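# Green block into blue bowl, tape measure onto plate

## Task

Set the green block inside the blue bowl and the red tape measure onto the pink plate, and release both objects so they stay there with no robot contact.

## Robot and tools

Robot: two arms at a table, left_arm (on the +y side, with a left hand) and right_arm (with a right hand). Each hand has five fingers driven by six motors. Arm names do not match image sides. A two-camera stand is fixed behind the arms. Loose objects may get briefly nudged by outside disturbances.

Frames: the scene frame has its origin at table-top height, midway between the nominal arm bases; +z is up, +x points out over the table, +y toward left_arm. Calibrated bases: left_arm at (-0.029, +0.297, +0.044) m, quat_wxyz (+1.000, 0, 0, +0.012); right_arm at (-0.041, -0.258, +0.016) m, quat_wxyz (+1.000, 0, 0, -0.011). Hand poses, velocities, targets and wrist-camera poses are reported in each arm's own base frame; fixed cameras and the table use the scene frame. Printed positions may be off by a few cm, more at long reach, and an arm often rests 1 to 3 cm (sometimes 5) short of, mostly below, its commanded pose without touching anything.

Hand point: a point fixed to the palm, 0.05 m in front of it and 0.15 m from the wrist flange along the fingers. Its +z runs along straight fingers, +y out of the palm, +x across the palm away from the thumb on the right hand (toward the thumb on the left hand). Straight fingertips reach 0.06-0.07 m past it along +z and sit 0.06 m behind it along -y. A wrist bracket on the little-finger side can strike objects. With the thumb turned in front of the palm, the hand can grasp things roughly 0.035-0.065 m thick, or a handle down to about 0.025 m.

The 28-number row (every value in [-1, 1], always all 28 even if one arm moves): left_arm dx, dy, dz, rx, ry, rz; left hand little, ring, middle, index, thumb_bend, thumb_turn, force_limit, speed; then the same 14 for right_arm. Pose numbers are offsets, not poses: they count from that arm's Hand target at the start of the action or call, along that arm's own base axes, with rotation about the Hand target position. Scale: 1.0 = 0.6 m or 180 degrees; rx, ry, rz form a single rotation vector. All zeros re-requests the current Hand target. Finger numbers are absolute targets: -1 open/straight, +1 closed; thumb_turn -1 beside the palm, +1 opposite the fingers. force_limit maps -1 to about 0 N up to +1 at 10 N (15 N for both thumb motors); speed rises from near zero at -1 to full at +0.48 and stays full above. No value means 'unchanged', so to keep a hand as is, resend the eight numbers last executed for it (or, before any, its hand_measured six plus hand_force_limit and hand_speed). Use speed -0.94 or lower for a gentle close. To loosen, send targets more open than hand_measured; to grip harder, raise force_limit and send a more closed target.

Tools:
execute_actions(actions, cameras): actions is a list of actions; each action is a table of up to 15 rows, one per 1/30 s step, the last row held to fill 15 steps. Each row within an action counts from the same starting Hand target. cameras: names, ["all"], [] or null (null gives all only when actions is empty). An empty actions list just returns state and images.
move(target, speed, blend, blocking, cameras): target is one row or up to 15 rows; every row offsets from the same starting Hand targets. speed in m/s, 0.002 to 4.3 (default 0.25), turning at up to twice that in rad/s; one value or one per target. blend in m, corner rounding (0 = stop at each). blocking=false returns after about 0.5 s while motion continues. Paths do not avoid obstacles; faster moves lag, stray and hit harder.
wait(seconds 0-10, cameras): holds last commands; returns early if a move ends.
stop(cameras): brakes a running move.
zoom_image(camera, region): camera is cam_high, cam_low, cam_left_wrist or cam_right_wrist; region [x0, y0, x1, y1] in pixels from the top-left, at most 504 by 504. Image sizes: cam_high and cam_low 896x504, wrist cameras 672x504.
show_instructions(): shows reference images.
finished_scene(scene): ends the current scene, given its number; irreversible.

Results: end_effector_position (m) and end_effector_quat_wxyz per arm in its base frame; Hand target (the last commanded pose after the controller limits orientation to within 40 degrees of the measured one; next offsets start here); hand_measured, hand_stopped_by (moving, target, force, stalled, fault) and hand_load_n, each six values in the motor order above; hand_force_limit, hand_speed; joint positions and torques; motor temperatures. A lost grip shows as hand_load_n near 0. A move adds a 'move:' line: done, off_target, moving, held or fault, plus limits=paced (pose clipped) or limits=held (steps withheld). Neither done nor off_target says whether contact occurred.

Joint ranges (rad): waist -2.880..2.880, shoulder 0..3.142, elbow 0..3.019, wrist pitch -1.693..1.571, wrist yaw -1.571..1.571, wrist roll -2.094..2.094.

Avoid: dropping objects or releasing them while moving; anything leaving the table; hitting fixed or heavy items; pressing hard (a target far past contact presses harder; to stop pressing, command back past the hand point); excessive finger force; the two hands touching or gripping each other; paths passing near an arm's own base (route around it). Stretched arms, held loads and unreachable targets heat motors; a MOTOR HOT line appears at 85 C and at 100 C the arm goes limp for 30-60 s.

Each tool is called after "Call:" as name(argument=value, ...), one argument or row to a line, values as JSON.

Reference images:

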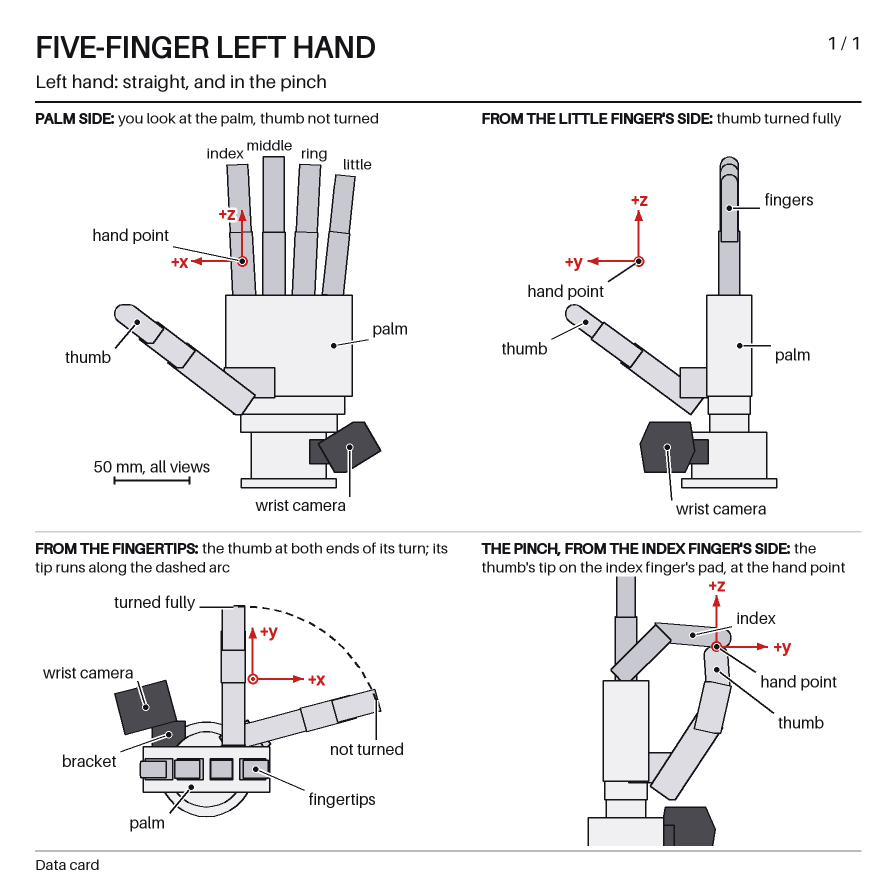

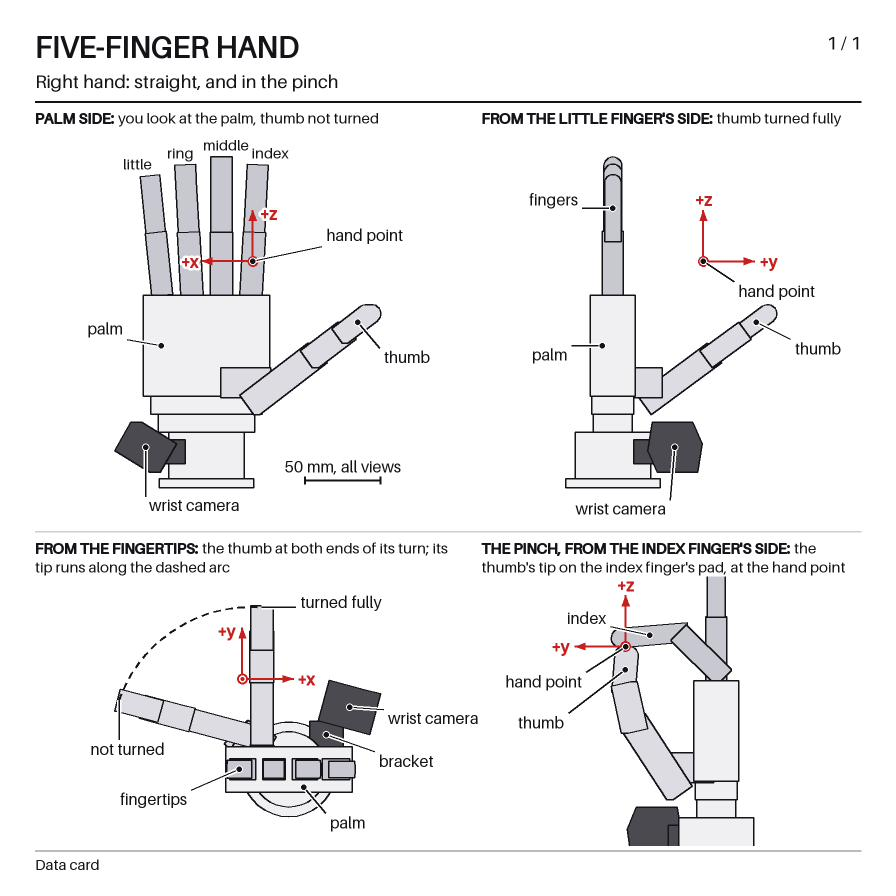

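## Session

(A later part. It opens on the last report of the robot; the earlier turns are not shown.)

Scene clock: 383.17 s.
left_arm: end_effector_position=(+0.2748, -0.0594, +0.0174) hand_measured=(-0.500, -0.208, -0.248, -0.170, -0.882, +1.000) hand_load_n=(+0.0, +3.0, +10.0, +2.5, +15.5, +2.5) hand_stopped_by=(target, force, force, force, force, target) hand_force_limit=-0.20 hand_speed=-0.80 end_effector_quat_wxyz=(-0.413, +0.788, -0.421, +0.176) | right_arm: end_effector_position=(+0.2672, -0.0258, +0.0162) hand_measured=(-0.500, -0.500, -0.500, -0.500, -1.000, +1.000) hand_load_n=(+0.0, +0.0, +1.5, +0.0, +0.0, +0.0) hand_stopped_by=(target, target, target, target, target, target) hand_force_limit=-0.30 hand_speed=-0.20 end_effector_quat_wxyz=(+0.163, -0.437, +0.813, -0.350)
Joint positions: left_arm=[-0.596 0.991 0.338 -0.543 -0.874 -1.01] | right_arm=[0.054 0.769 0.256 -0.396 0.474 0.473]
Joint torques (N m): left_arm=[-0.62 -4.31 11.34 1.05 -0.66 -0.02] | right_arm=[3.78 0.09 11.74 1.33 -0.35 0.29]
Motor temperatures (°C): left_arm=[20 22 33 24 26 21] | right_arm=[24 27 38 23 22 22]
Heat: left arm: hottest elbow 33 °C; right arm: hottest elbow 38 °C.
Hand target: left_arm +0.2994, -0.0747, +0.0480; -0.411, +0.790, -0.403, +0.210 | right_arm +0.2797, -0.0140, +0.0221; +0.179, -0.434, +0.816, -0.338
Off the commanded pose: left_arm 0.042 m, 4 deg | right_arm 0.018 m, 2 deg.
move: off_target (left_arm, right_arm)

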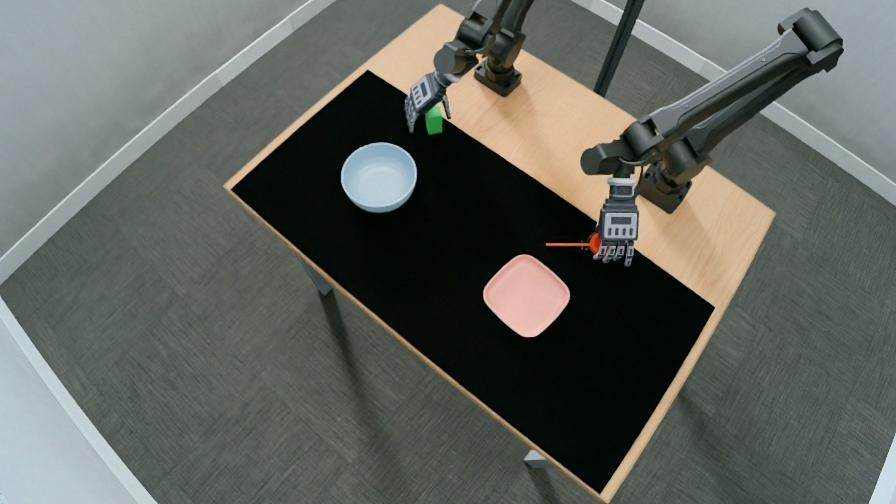

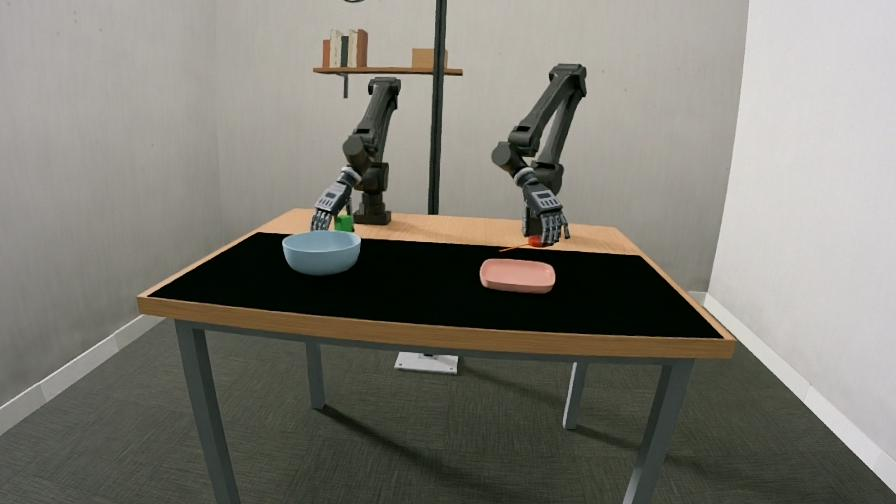

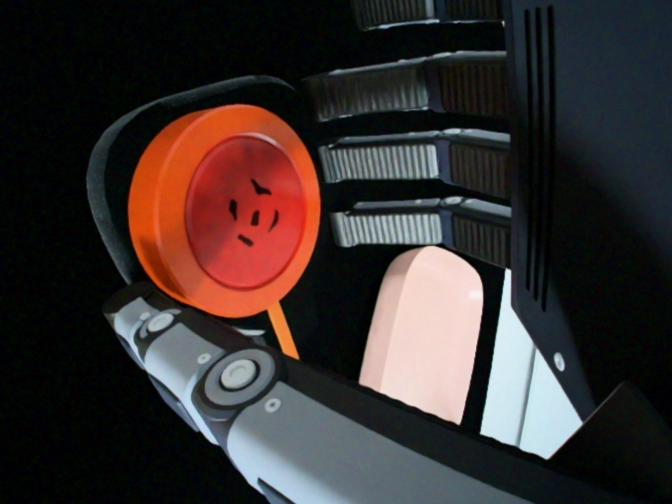

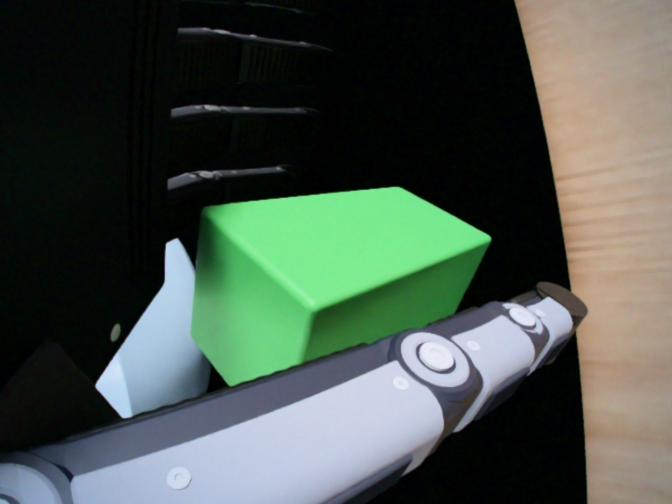

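Call:
move(
  target=[
    [0,0,0.087,0,0,0,-0.5,0.5,0.54,0.5,0.2,1,-0.2,-0.8, 0,0,0.042,0,0,0,-0.5,-0.5,-0.5,-0.5,-1,1,-0.3,-0.2],
    [0.285,-0.0655,0.087,0,0,0,0.5,0.5,0.54,0.5,0.2,1,-0.2,-0.8, 0.002,0.002,0.003,0,0,0,-0.5,-0.5,-0.5,-0.5,-1,1,-0.3,-0.2],
  ],
  cameras=["cam_high","cam_low","cam_left_wrist","cam_right_wrist"],
  speed=0.15,
)

Call:
zoom_image(
  camera="cam_high",
  region=[470, 180, 630, 340],
)

Scene clock: 401.90 s.
left_arm: end_effector_position=(+0.4379, -0.1012, +0.0710) hand_measured=(+0.500, -0.208, -0.248, -0.170, -0.882, +1.000) hand_load_n=(+0.0, +3.0, +10.0, +2.5, +15.0, +2.5) hand_stopped_by=(target, force, force, force, force, target) hand_force_limit=-0.20 hand_speed=-0.80 end_effector_quat_wxyz=(-0.408, +0.793, -0.418, +0.175) | right_arm: end_effector_position=(+0.2684, -0.0193, +0.0188) hand_measured=(-0.500, -0.500, -0.500, -0.500, -1.000, +1.000) hand_load_n=(+0.0, +0.0, -3.0, +0.0, +0.0, +0.0) hand_stopped_by=(target, target, target, target, target, target) hand_force_limit=-0.30 hand_speed=-0.20 end_effector_quat_wxyz=(+0.158, -0.446, +0.814, -0.337)
Joint positions: left_arm=[-0.435 1.365 0.775 -0.458 -0.796 -0.812] | right_arm=[0.068 0.788 0.282 -0.433 0.461 0.483]
Joint torques (N m): left_arm=[-0.26 -8 12.1 2.58 -0.44 0.11] | right_arm=[3.14 -0.73 10.07 2.47 0.07 0.25]
Heat: left arm: hottest elbow 35 °C; right arm: hottest elbow 39 °C.
Hand target: left_arm +0.4704, -0.1140, +0.1002; -0.411, +0.790, -0.403, +0.210 | right_arm +0.2809, -0.0128, +0.0239; +0.179, -0.434, +0.816, -0.338
Off the commanded pose: left_arm 0.046 m, 4 deg | right_arm 0.015 m, 3 deg.
move: off_target (left_arm, right_arm); target 2's new numbers were sent with left_arm's hand 0.046 m and 4 deg from that target

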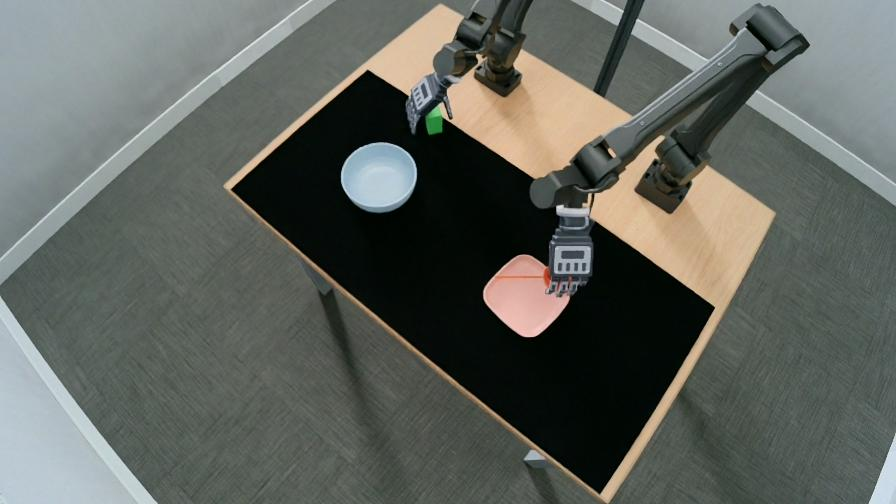

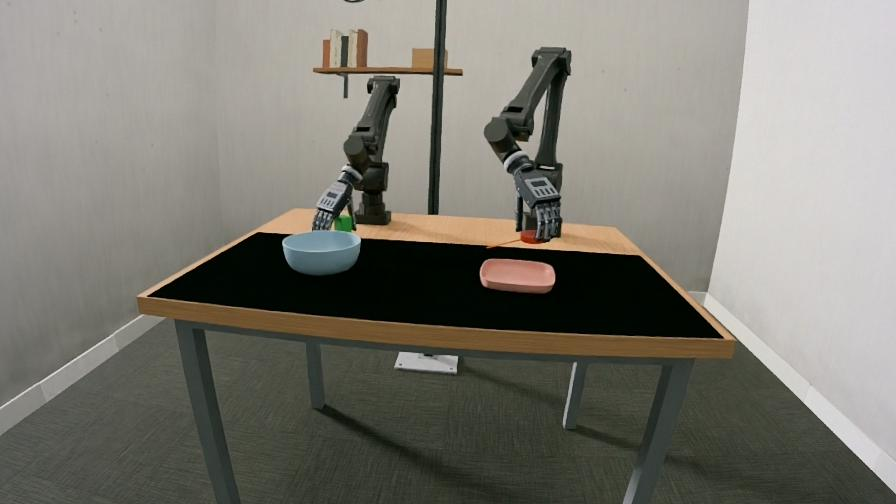

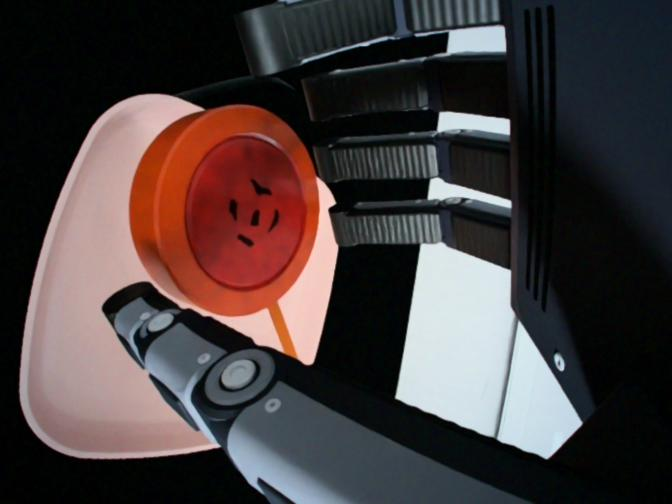

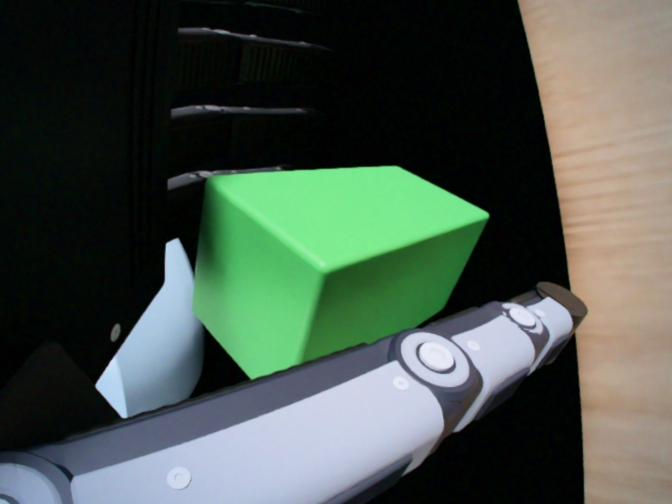

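Scaled by 3.150 from the camera's 896x504 image, which has a finer 1280x720 frame.

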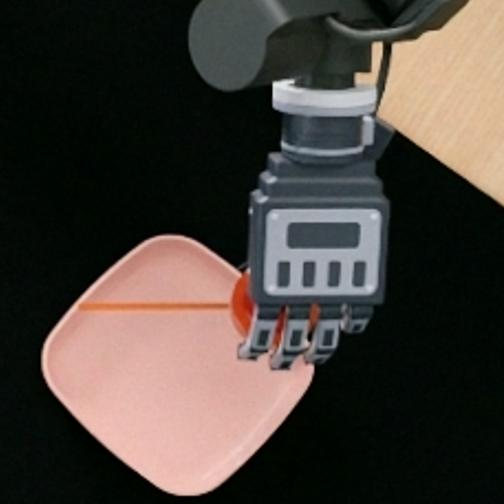

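Call:
move(
  target=[
    [-0.0157,0.015,-0.06,0,0,0,0.5,0.5,0.54,0.5,0.2,1,-0.2,-0.8, 0.005,0.008,0.02,0,0,0,-0.5,-0.5,-0.5,-0.5,-1,1,-0.3,-0.2],
    [-0.0157,0.015,-0.112,0,0,0,0.5,0.5,0.54,0.5,0.2,1,-0.2,-0.8, 0.005,0.008,0.003,0,0,0,-0.5,-0.5,-0.5,-0.5,-1,1,-0.3,-0.2],
    [-0.0157,0.015,-0.112,0,0,0,0.5,-1,0.54,0.5,0.2,1,-0.2,-0.8, 0.005,0.008,0.003,0,0,0,-0.5,-0.5,0.6,0.6,0.3,1,-0.3,-0.8],
  ],
  cameras=["cam_high","cam_low","cam_left_wrist","cam_right_wrist"],
  speed=0.1,
)

Call:
zoom_image(
  camera="cam_high",
  region=[470, 180, 630, 340],
)

Call:
zoom_image(
  camera="cam_low",
  region=[470, 170, 590, 290],
)

Scene clock: 426.60 s.
left_arm: end_effector_position=(+0.4537, -0.1037, +0.0276) hand_measured=(+0.500, -1.000, -0.248, -0.170, -0.882, +1.000) hand_load_n=(+0.0, +0.0, +11.5, +3.0, +14.5, +1.5) hand_stopped_by=(target, target, force, force, force, target) hand_force_limit=-0.20 hand_speed=-0.80 end_effector_quat_wxyz=(-0.408, +0.793, -0.406, +0.199) | right_arm: end_effector_position=(+0.2726, -0.0136, +0.0164) hand_measured=(-0.500, -0.500, +0.052, +0.070, -0.710, +1.000) hand_load_n=(+0.0, -0.5, +5.0, +3.5, +5.5, -1.0) hand_stopped_by=(target, target, force, force, force, target) hand_force_limit=-0.30 hand_speed=-0.80 end_effector_quat_wxyz=(+0.163, -0.440, +0.817, -0.336)
Joint positions: left_arm=[-0.423 1.472 0.718 -0.23 -0.788 -0.798] | right_arm=[0.092 0.812 0.282 -0.413 0.474 0.519]
Joint torques (N m): left_arm=[-0.26 -9.17 6.37 2.73 -0.42 0.1] | right_arm=[3.02 -1.67 10.96 1.44 0.03 0.19]
Heat: left arm: hottest elbow 37 °C; right arm: hottest elbow 38 °C.
Hand target: left_arm +0.4610, -0.1050, +0.0330; -0.411, +0.790, -0.403, +0.210 | right_arm +0.2839, -0.0080, +0.0257; +0.179, -0.434, +0.816, -0.338
Off the commanded pose: left_arm 0.009 m, 1 deg | right_arm 0.016 m, 2 deg.
move: off_target (right_arm); target 3's new numbers were sent with right_arm's hand 0.017 m and 2 deg from that target

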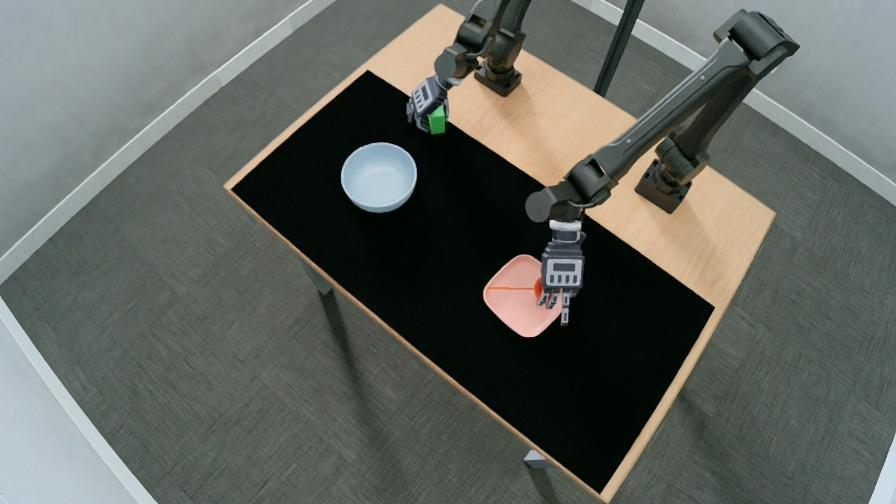

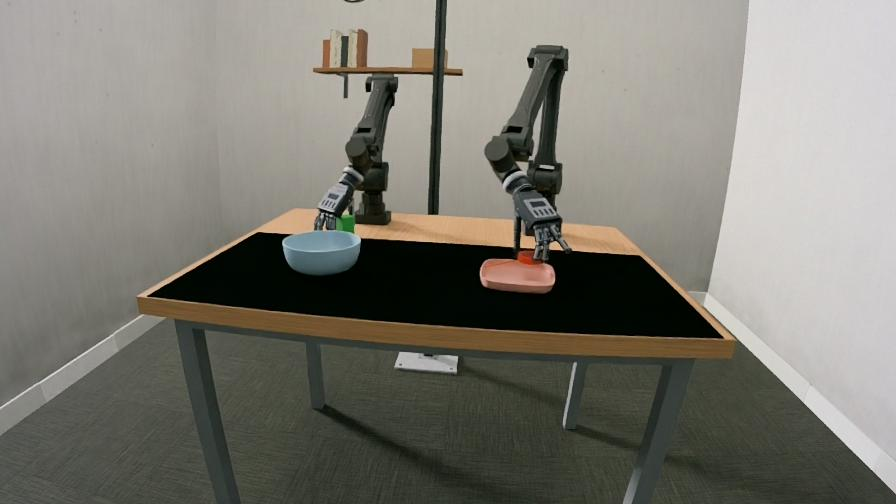

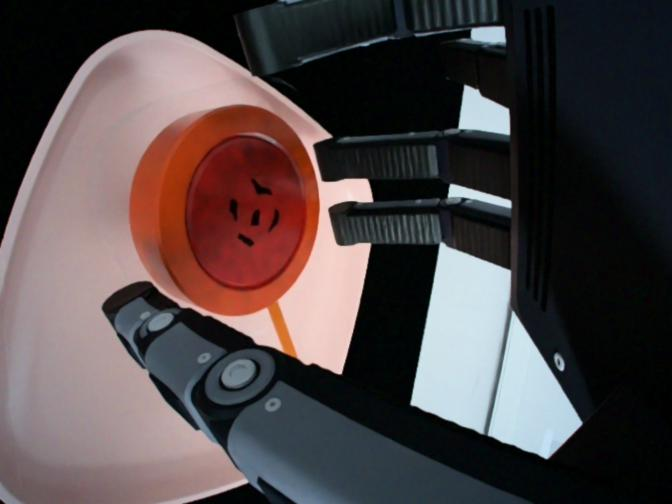

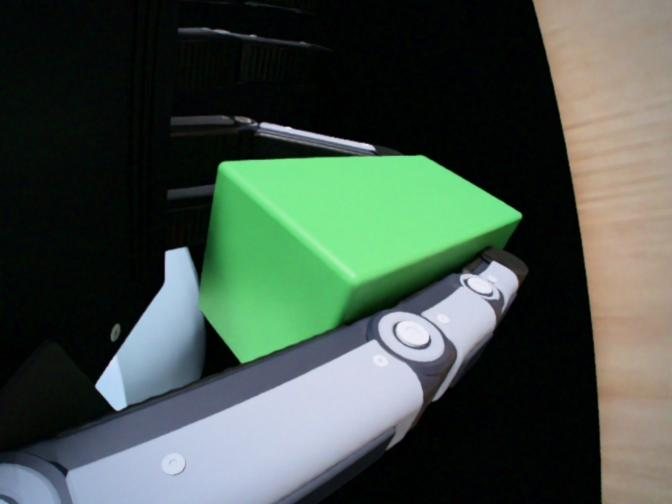

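Scaled by 3.150 from the camera's 896x504 image, which has a finer 1280x720 frame.

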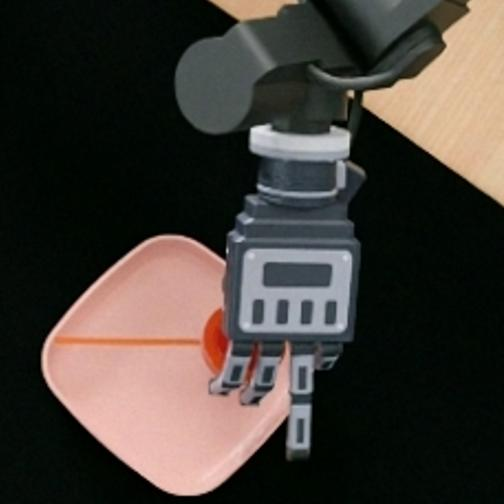

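Scaled by 4.200 from the camera's 896x504 image, which has a finer 1280x720 frame.

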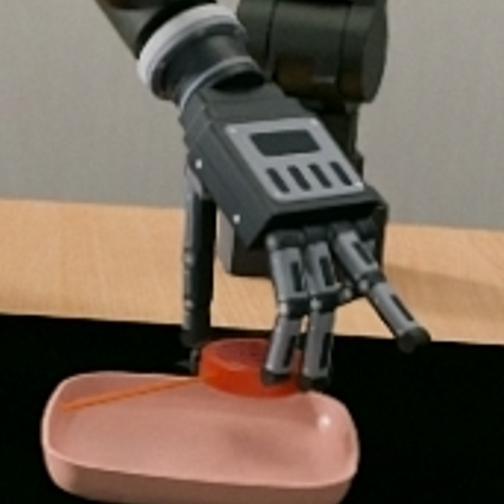

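Call:
move(
  target=[
    [-0.013,0.015,0,0,0,0,0.5,-1,0.54,0.5,0.2,1,-0.2,-0.8, 0,0,0.24,0,0,0,0.2,0.2,0.6,0.6,0.3,1,-0.3,-0.8],
    [-0.013,0.015,-0.055,0,0,0,0.5,-1,0.54,0.5,0.2,1,-0.2,-0.8, 0.4185,0.028,0.24,0,0,0,0.2,0.2,0.6,0.6,0.3,1,-0.3,-0.8],
  ],
  cameras=["cam_high","cam_low","cam_left_wrist","cam_right_wrist"],
  speed=[0.15,0.18],
)

Call:
zoom_image(
  camera="cam_high",
  region=[470, 180, 630, 340],
)

Call:
zoom_image(
  camera="cam_high",
  region=[320, 60, 480, 220],
)

Call:
zoom_image(
  camera="cam_low",
  region=[470, 170, 590, 290],
)

Scene clock: 450.53 s.
left_arm: end_effector_position=(+0.4503, -0.0967, +0.0005) hand_measured=(+0.500, -1.000, -0.248, -0.170, -0.882, +1.000) hand_load_n=(+0.0, +0.0, +11.5, +0.0, +11.5, +2.0) hand_stopped_by=(target, target, force, force, force, target) hand_force_limit=-0.20 hand_speed=-0.80 end_effector_quat_wxyz=(-0.409, +0.793, -0.402, +0.206) | right_arm: end_effector_position=(+0.5051, +0.0128, +0.1414) hand_measured=(+0.200, +0.200, +0.052, +0.070, -0.710, +1.000) hand_load_n=(+0.0, +0.0, +5.0, +3.5, +5.5, -1.5) hand_stopped_by=(target, target, force, force, force, target) hand_force_limit=-0.30 hand_speed=-0.80 end_effector_quat_wxyz=(+0.149, -0.454, +0.816, -0.324)
Joint positions: left_arm=[-0.409 1.521 0.663 -0.099 -0.78 -0.783] | right_arm=[0.097 1.397 1.061 -0.648 0.46 0.511]
Joint torques (N m): left_arm=[-0.21 -8.88 5.19 2.66 -0.4 0.11] | right_arm=[1.49 -11.99 15.66 1.89 0.05 0.02]
Heat: left arm: hottest elbow 37 °C; right arm: hottest elbow 40 °C.
Hand target: left_arm +0.4532, -0.0960, +0.0000; -0.411, +0.790, -0.403, +0.210 | right_arm +0.5350, +0.0088, +0.1697; +0.179, -0.434, +0.816, -0.338
Off the commanded pose: left_arm 0.003 m, 1 deg | right_arm 0.041 m, 4 deg.
move: off_target (right_arm)

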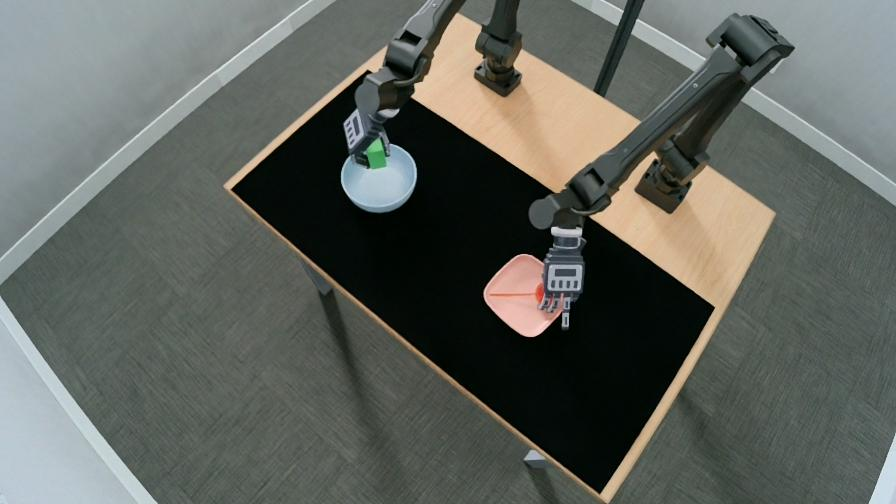

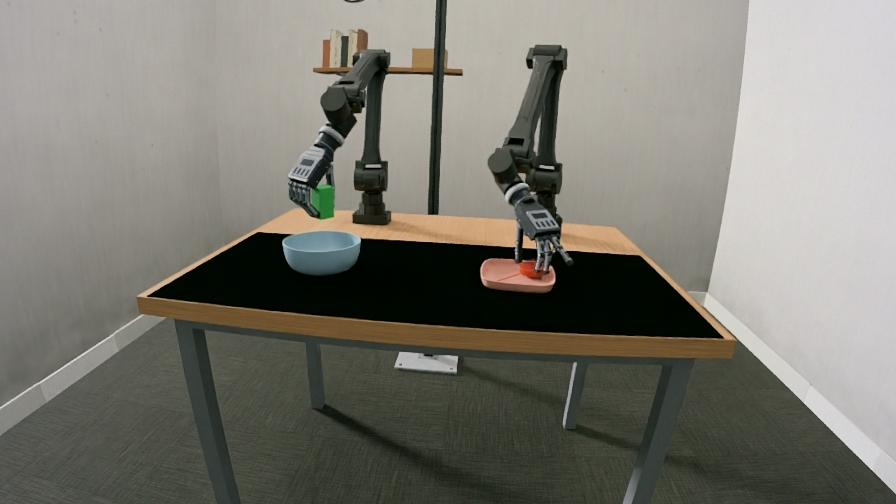

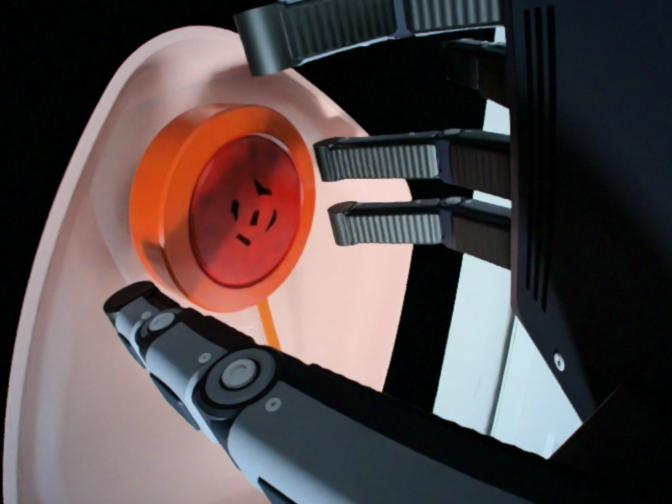

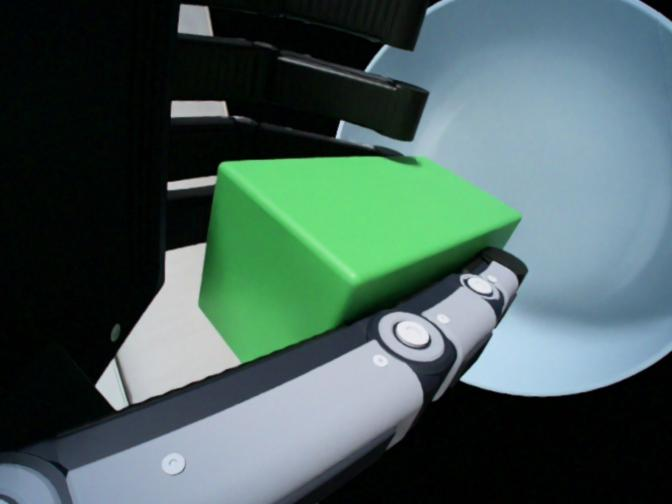

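Scaled by 3.150 from the camera's 896x504 image, which has a finer 1280x720 frame.

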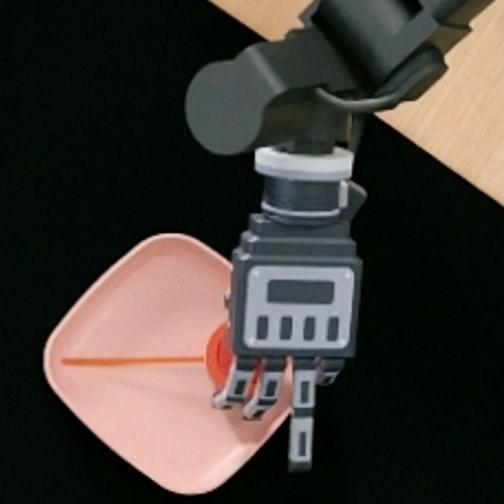

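Scaled by 3.150 from the camera's 896x504 image, which has a finer 1280x720 frame.

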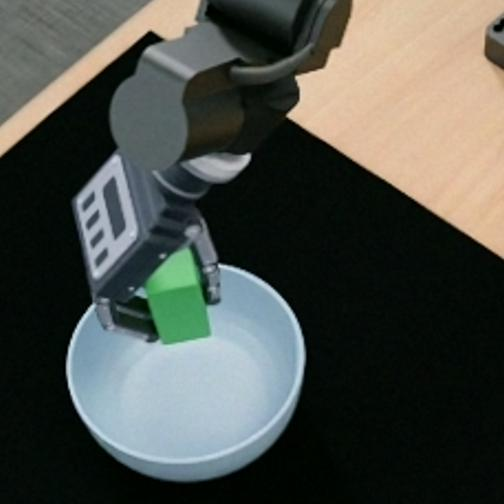

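Scaled by 4.200 from the camera's 896x504 image, which has a finer 1280x720 frame.

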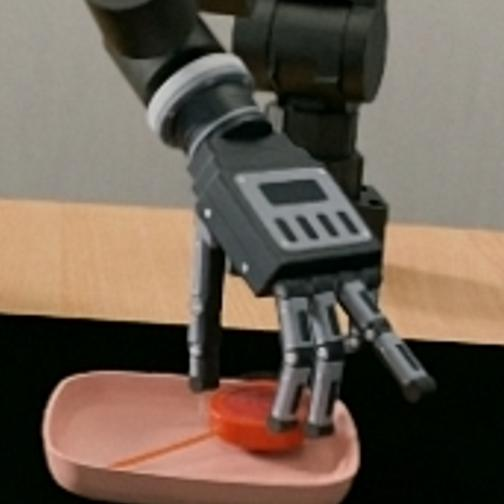

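Call:
move(
  target=[
    [0,0,0.003,0,0,0,0.5,-1,-0.36,-0.28,-1,1,-0.2,-0.6, -0.033,0.003,-0.08,0,0,0,0.2,0.2,0.6,0.6,0.3,1,-0.3,-0.8],
    [0,0,0.16,0,0,0,0.5,-1,-0.36,-0.28,-1,1,-0.2,-0.6, -0.033,0.003,-0.1995,0,0,0,0.2,0.2,0.6,0.6,0.3,1,-0.3,-0.8],
  ],
  cameras=["cam_high","cam_low","cam_left_wrist","cam_right_wrist"],
  speed=[0.12,0.12],
)

Call:
zoom_image(
  camera="cam_high",
  region=[470, 180, 630, 340],
)

Call:
zoom_image(
  camera="cam_high",
  region=[320, 60, 480, 220],
)

Call:
zoom_image(
  camera="cam_low",
  region=[260, 170, 400, 290],
)

Scene clock: 469.00 s.
left_arm: end_effector_position=(+0.4287, -0.0865, +0.0623) hand_measured=(+0.500, -1.000, -0.360, -0.280, -1.000, +1.000) hand_load_n=(+0.0, +0.0, +0.0, +0.0, +0.0, +0.0) hand_stopped_by=(target, target, target, target, target, target) hand_force_limit=-0.20 hand_speed=-0.60 end_effector_quat_wxyz=(-0.408, +0.793, -0.417, +0.179) | right_arm: end_effector_position=(+0.5070, +0.0130, +0.0482) hand_measured=(+0.200, +0.200, +0.052, +0.070, -0.710, +1.000) hand_load_n=(+0.0, +0.0, +5.5, +3.0, +5.5, -1.5) hand_stopped_by=(target, target, force, force, force, target) hand_force_limit=-0.30 hand_speed=-0.80 end_effector_quat_wxyz=(+0.169, -0.446, +0.813, -0.333)
Joint positions: left_arm=[-0.408 1.336 0.714 -0.392 -0.78 -0.777] | right_arm=[0.097 1.503 0.88 -0.313 0.46 0.511]
Joint torques (N m): left_arm=[-0.26 -9.35 11.43 1.28 -0.41 0.06] | right_arm=[2.2 -12.69 9.07 2.15 0.22 0.09]
Heat: left arm: hottest elbow 36 °C; right arm: hottest elbow 41 °C.
Hand target: left_arm +0.4532, -0.0960, +0.0960; -0.411, +0.790, -0.403, +0.210 | right_arm +0.5152, +0.0106, +0.0500; +0.179, -0.434, +0.816, -0.338
Off the commanded pose: left_arm 0.043 m, 4 deg | right_arm 0.009 m, 2 deg.
move: off_target (left_arm)

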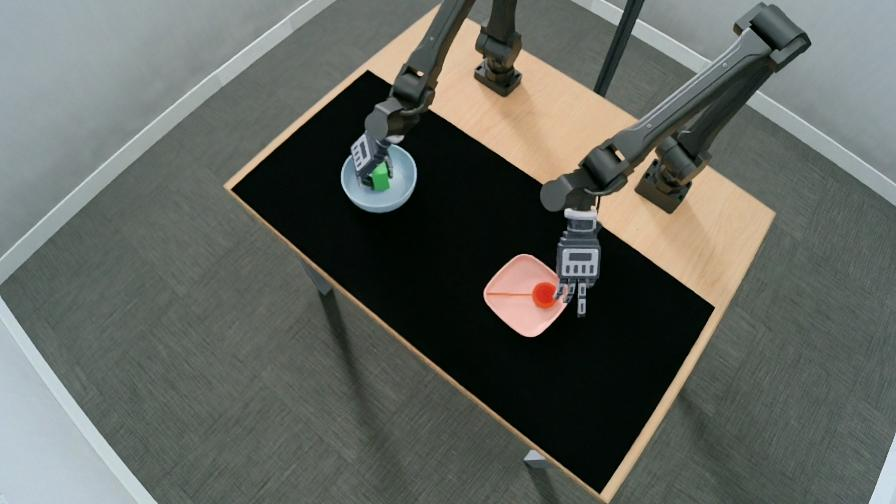

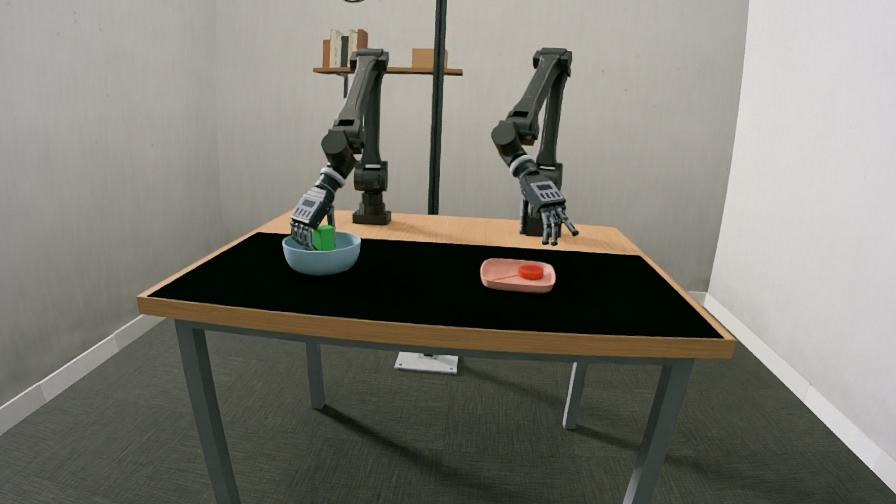

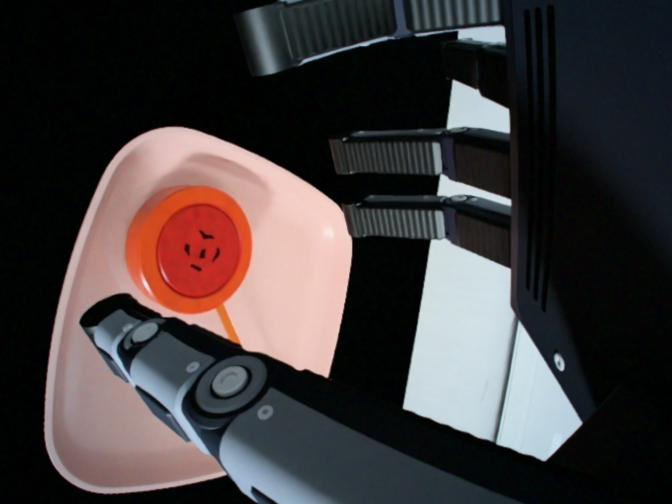

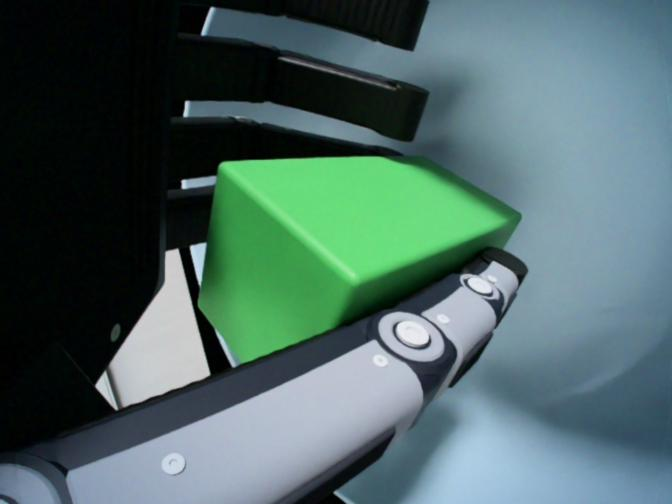

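Scaled by 3.150 from the camera's 896x504 image, which has a finer 1280x720 frame.

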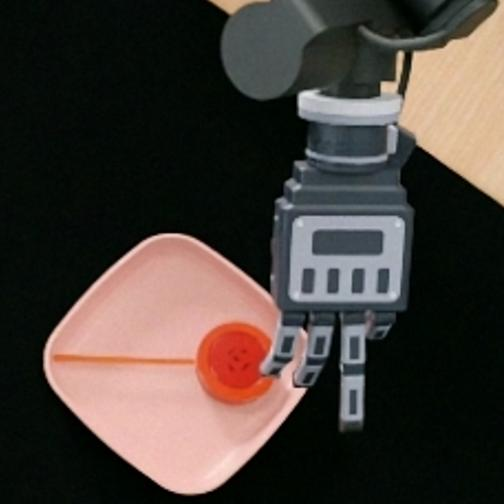

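Scaled by 3.150 from the camera's 896x504 image, which has a finer 1280x720 frame.

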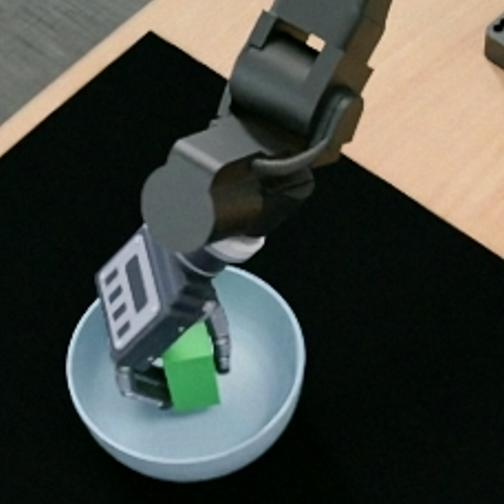

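Scaled by 3.600 from the camera's 896x504 image, which has a finer 1280x720 frame.

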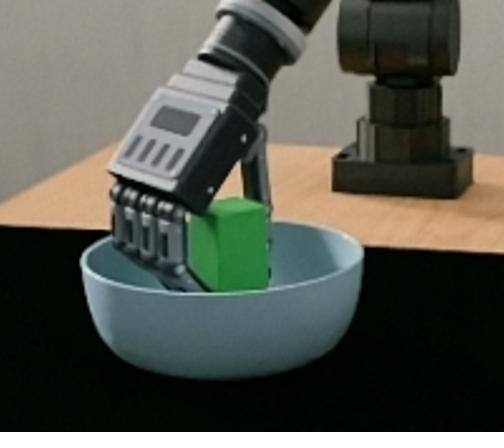

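Call:
move(
  target=[
    [0,0,0.03,0,0,0,0.5,-1,-0.36,-0.28,-1,1,-0.2,-0.6, 0,0.01,-0.032,0,0,0,0.2,0.2,0.6,0.6,0.3,1,-0.3,-0.8],
    [0,0,0.03,0,0,0,0.5,-1,-0.36,-0.28,-1,1,-0.2,-0.6, 0,0.01,-0.032,0,0,0,0.2,0.2,-0.4,-0.4,-1,1,-0.3,-0.6],
    [0,0,0.03,0,0,0,0.5,-1,-0.36,-0.28,-1,1,-0.2,-0.6, 0,0.01,0.2,0,0,0,0.2,0.2,-0.4,-0.4,-1,1,-0.3,-0.6],
  ],
  cameras=["cam_high","cam_low","cam_right_wrist"],
  speed=[0.1,0.1,0.15],
)

Scene clock: 486.50 s.
left_arm: end_effector_position=(+0.4288, -0.0865, +0.0775) hand_measured=(+0.500, -1.000, -0.360, -0.280, -1.000, +1.000) hand_load_n=(+0.0, +0.0, +0.0, +0.0, +0.0, +0.0) hand_stopped_by=(target, target, target, target, target, target) hand_force_limit=-0.20 hand_speed=-0.60 end_effector_quat_wxyz=(-0.407, +0.793, -0.418, +0.177) | right_arm: end_effector_position=(+0.4966, +0.0145, +0.1413) hand_measured=(+0.200, +0.200, -0.400, -0.400, -1.000, +1.000) hand_load_n=(+0.0, +0.0, +0.0, +0.0, +0.0, +0.0) hand_stopped_by=(target, target, target, target, target, target) hand_force_limit=-0.30 hand_speed=-0.60 end_effector_quat_wxyz=(+0.156, -0.450, +0.815, -0.329)
Joint positions: left_arm=[-0.408 1.31 0.74 -0.449 -0.78 -0.777] | right_arm=[0.105 1.366 1.024 -0.626 0.468 0.519]
Joint torques (N m): left_arm=[-0.26 -9.41 11.9 1.29 -0.42 0.07] | right_arm=[2.67 -12.81 14.86 0.64 0.26 0.2]
Motor temperatures (°C): left_arm=[20 23 38 24 25 21] | right_arm=[24 28 41 23 22 22]
Heat: left arm: hottest elbow 38 °C; right arm: hottest elbow 41 °C.
Hand target: left_arm +0.4532, -0.0960, +0.1140; -0.411, +0.790, -0.403, +0.210 | right_arm +0.5152, +0.0166, +0.1700; +0.179, -0.434, +0.816, -0.338
Off the commanded pose: left_arm 0.045 m, 4 deg | right_arm 0.034 m, 3 deg.
move: off_target (left_arm, right_arm)
Images, in order (width x height): cam_high 896x504, cam_low 896x504, cam_right_wrist 672x504.

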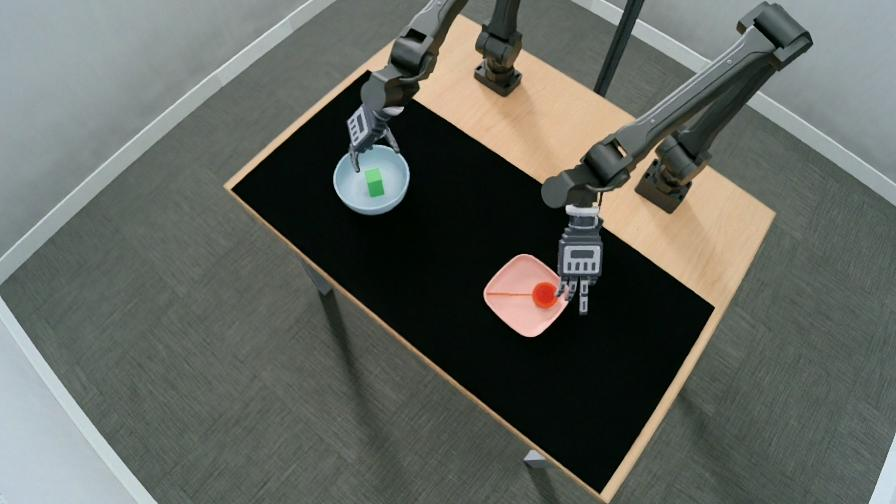

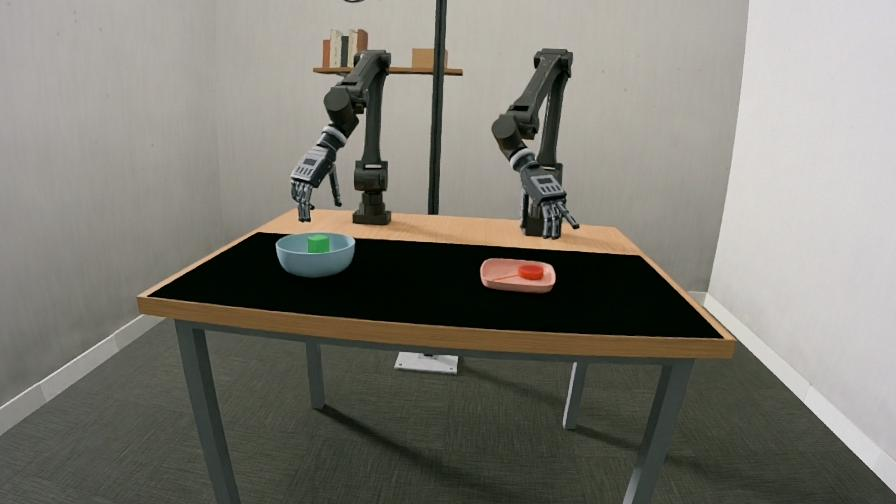

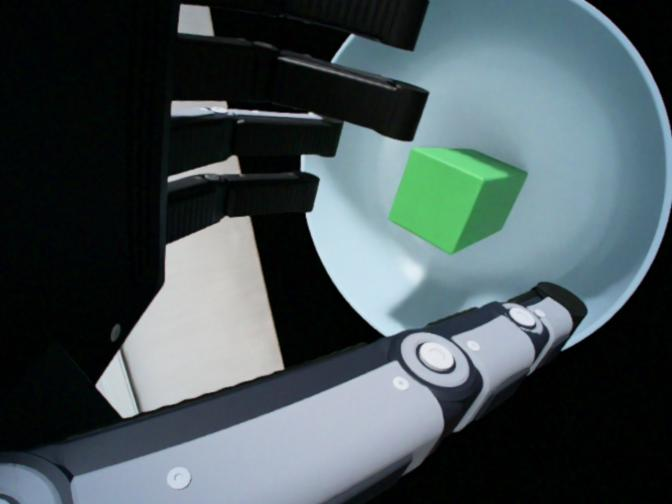

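Call:
finished_scene(
  scene=2,
)

The scene is finished: the task was done.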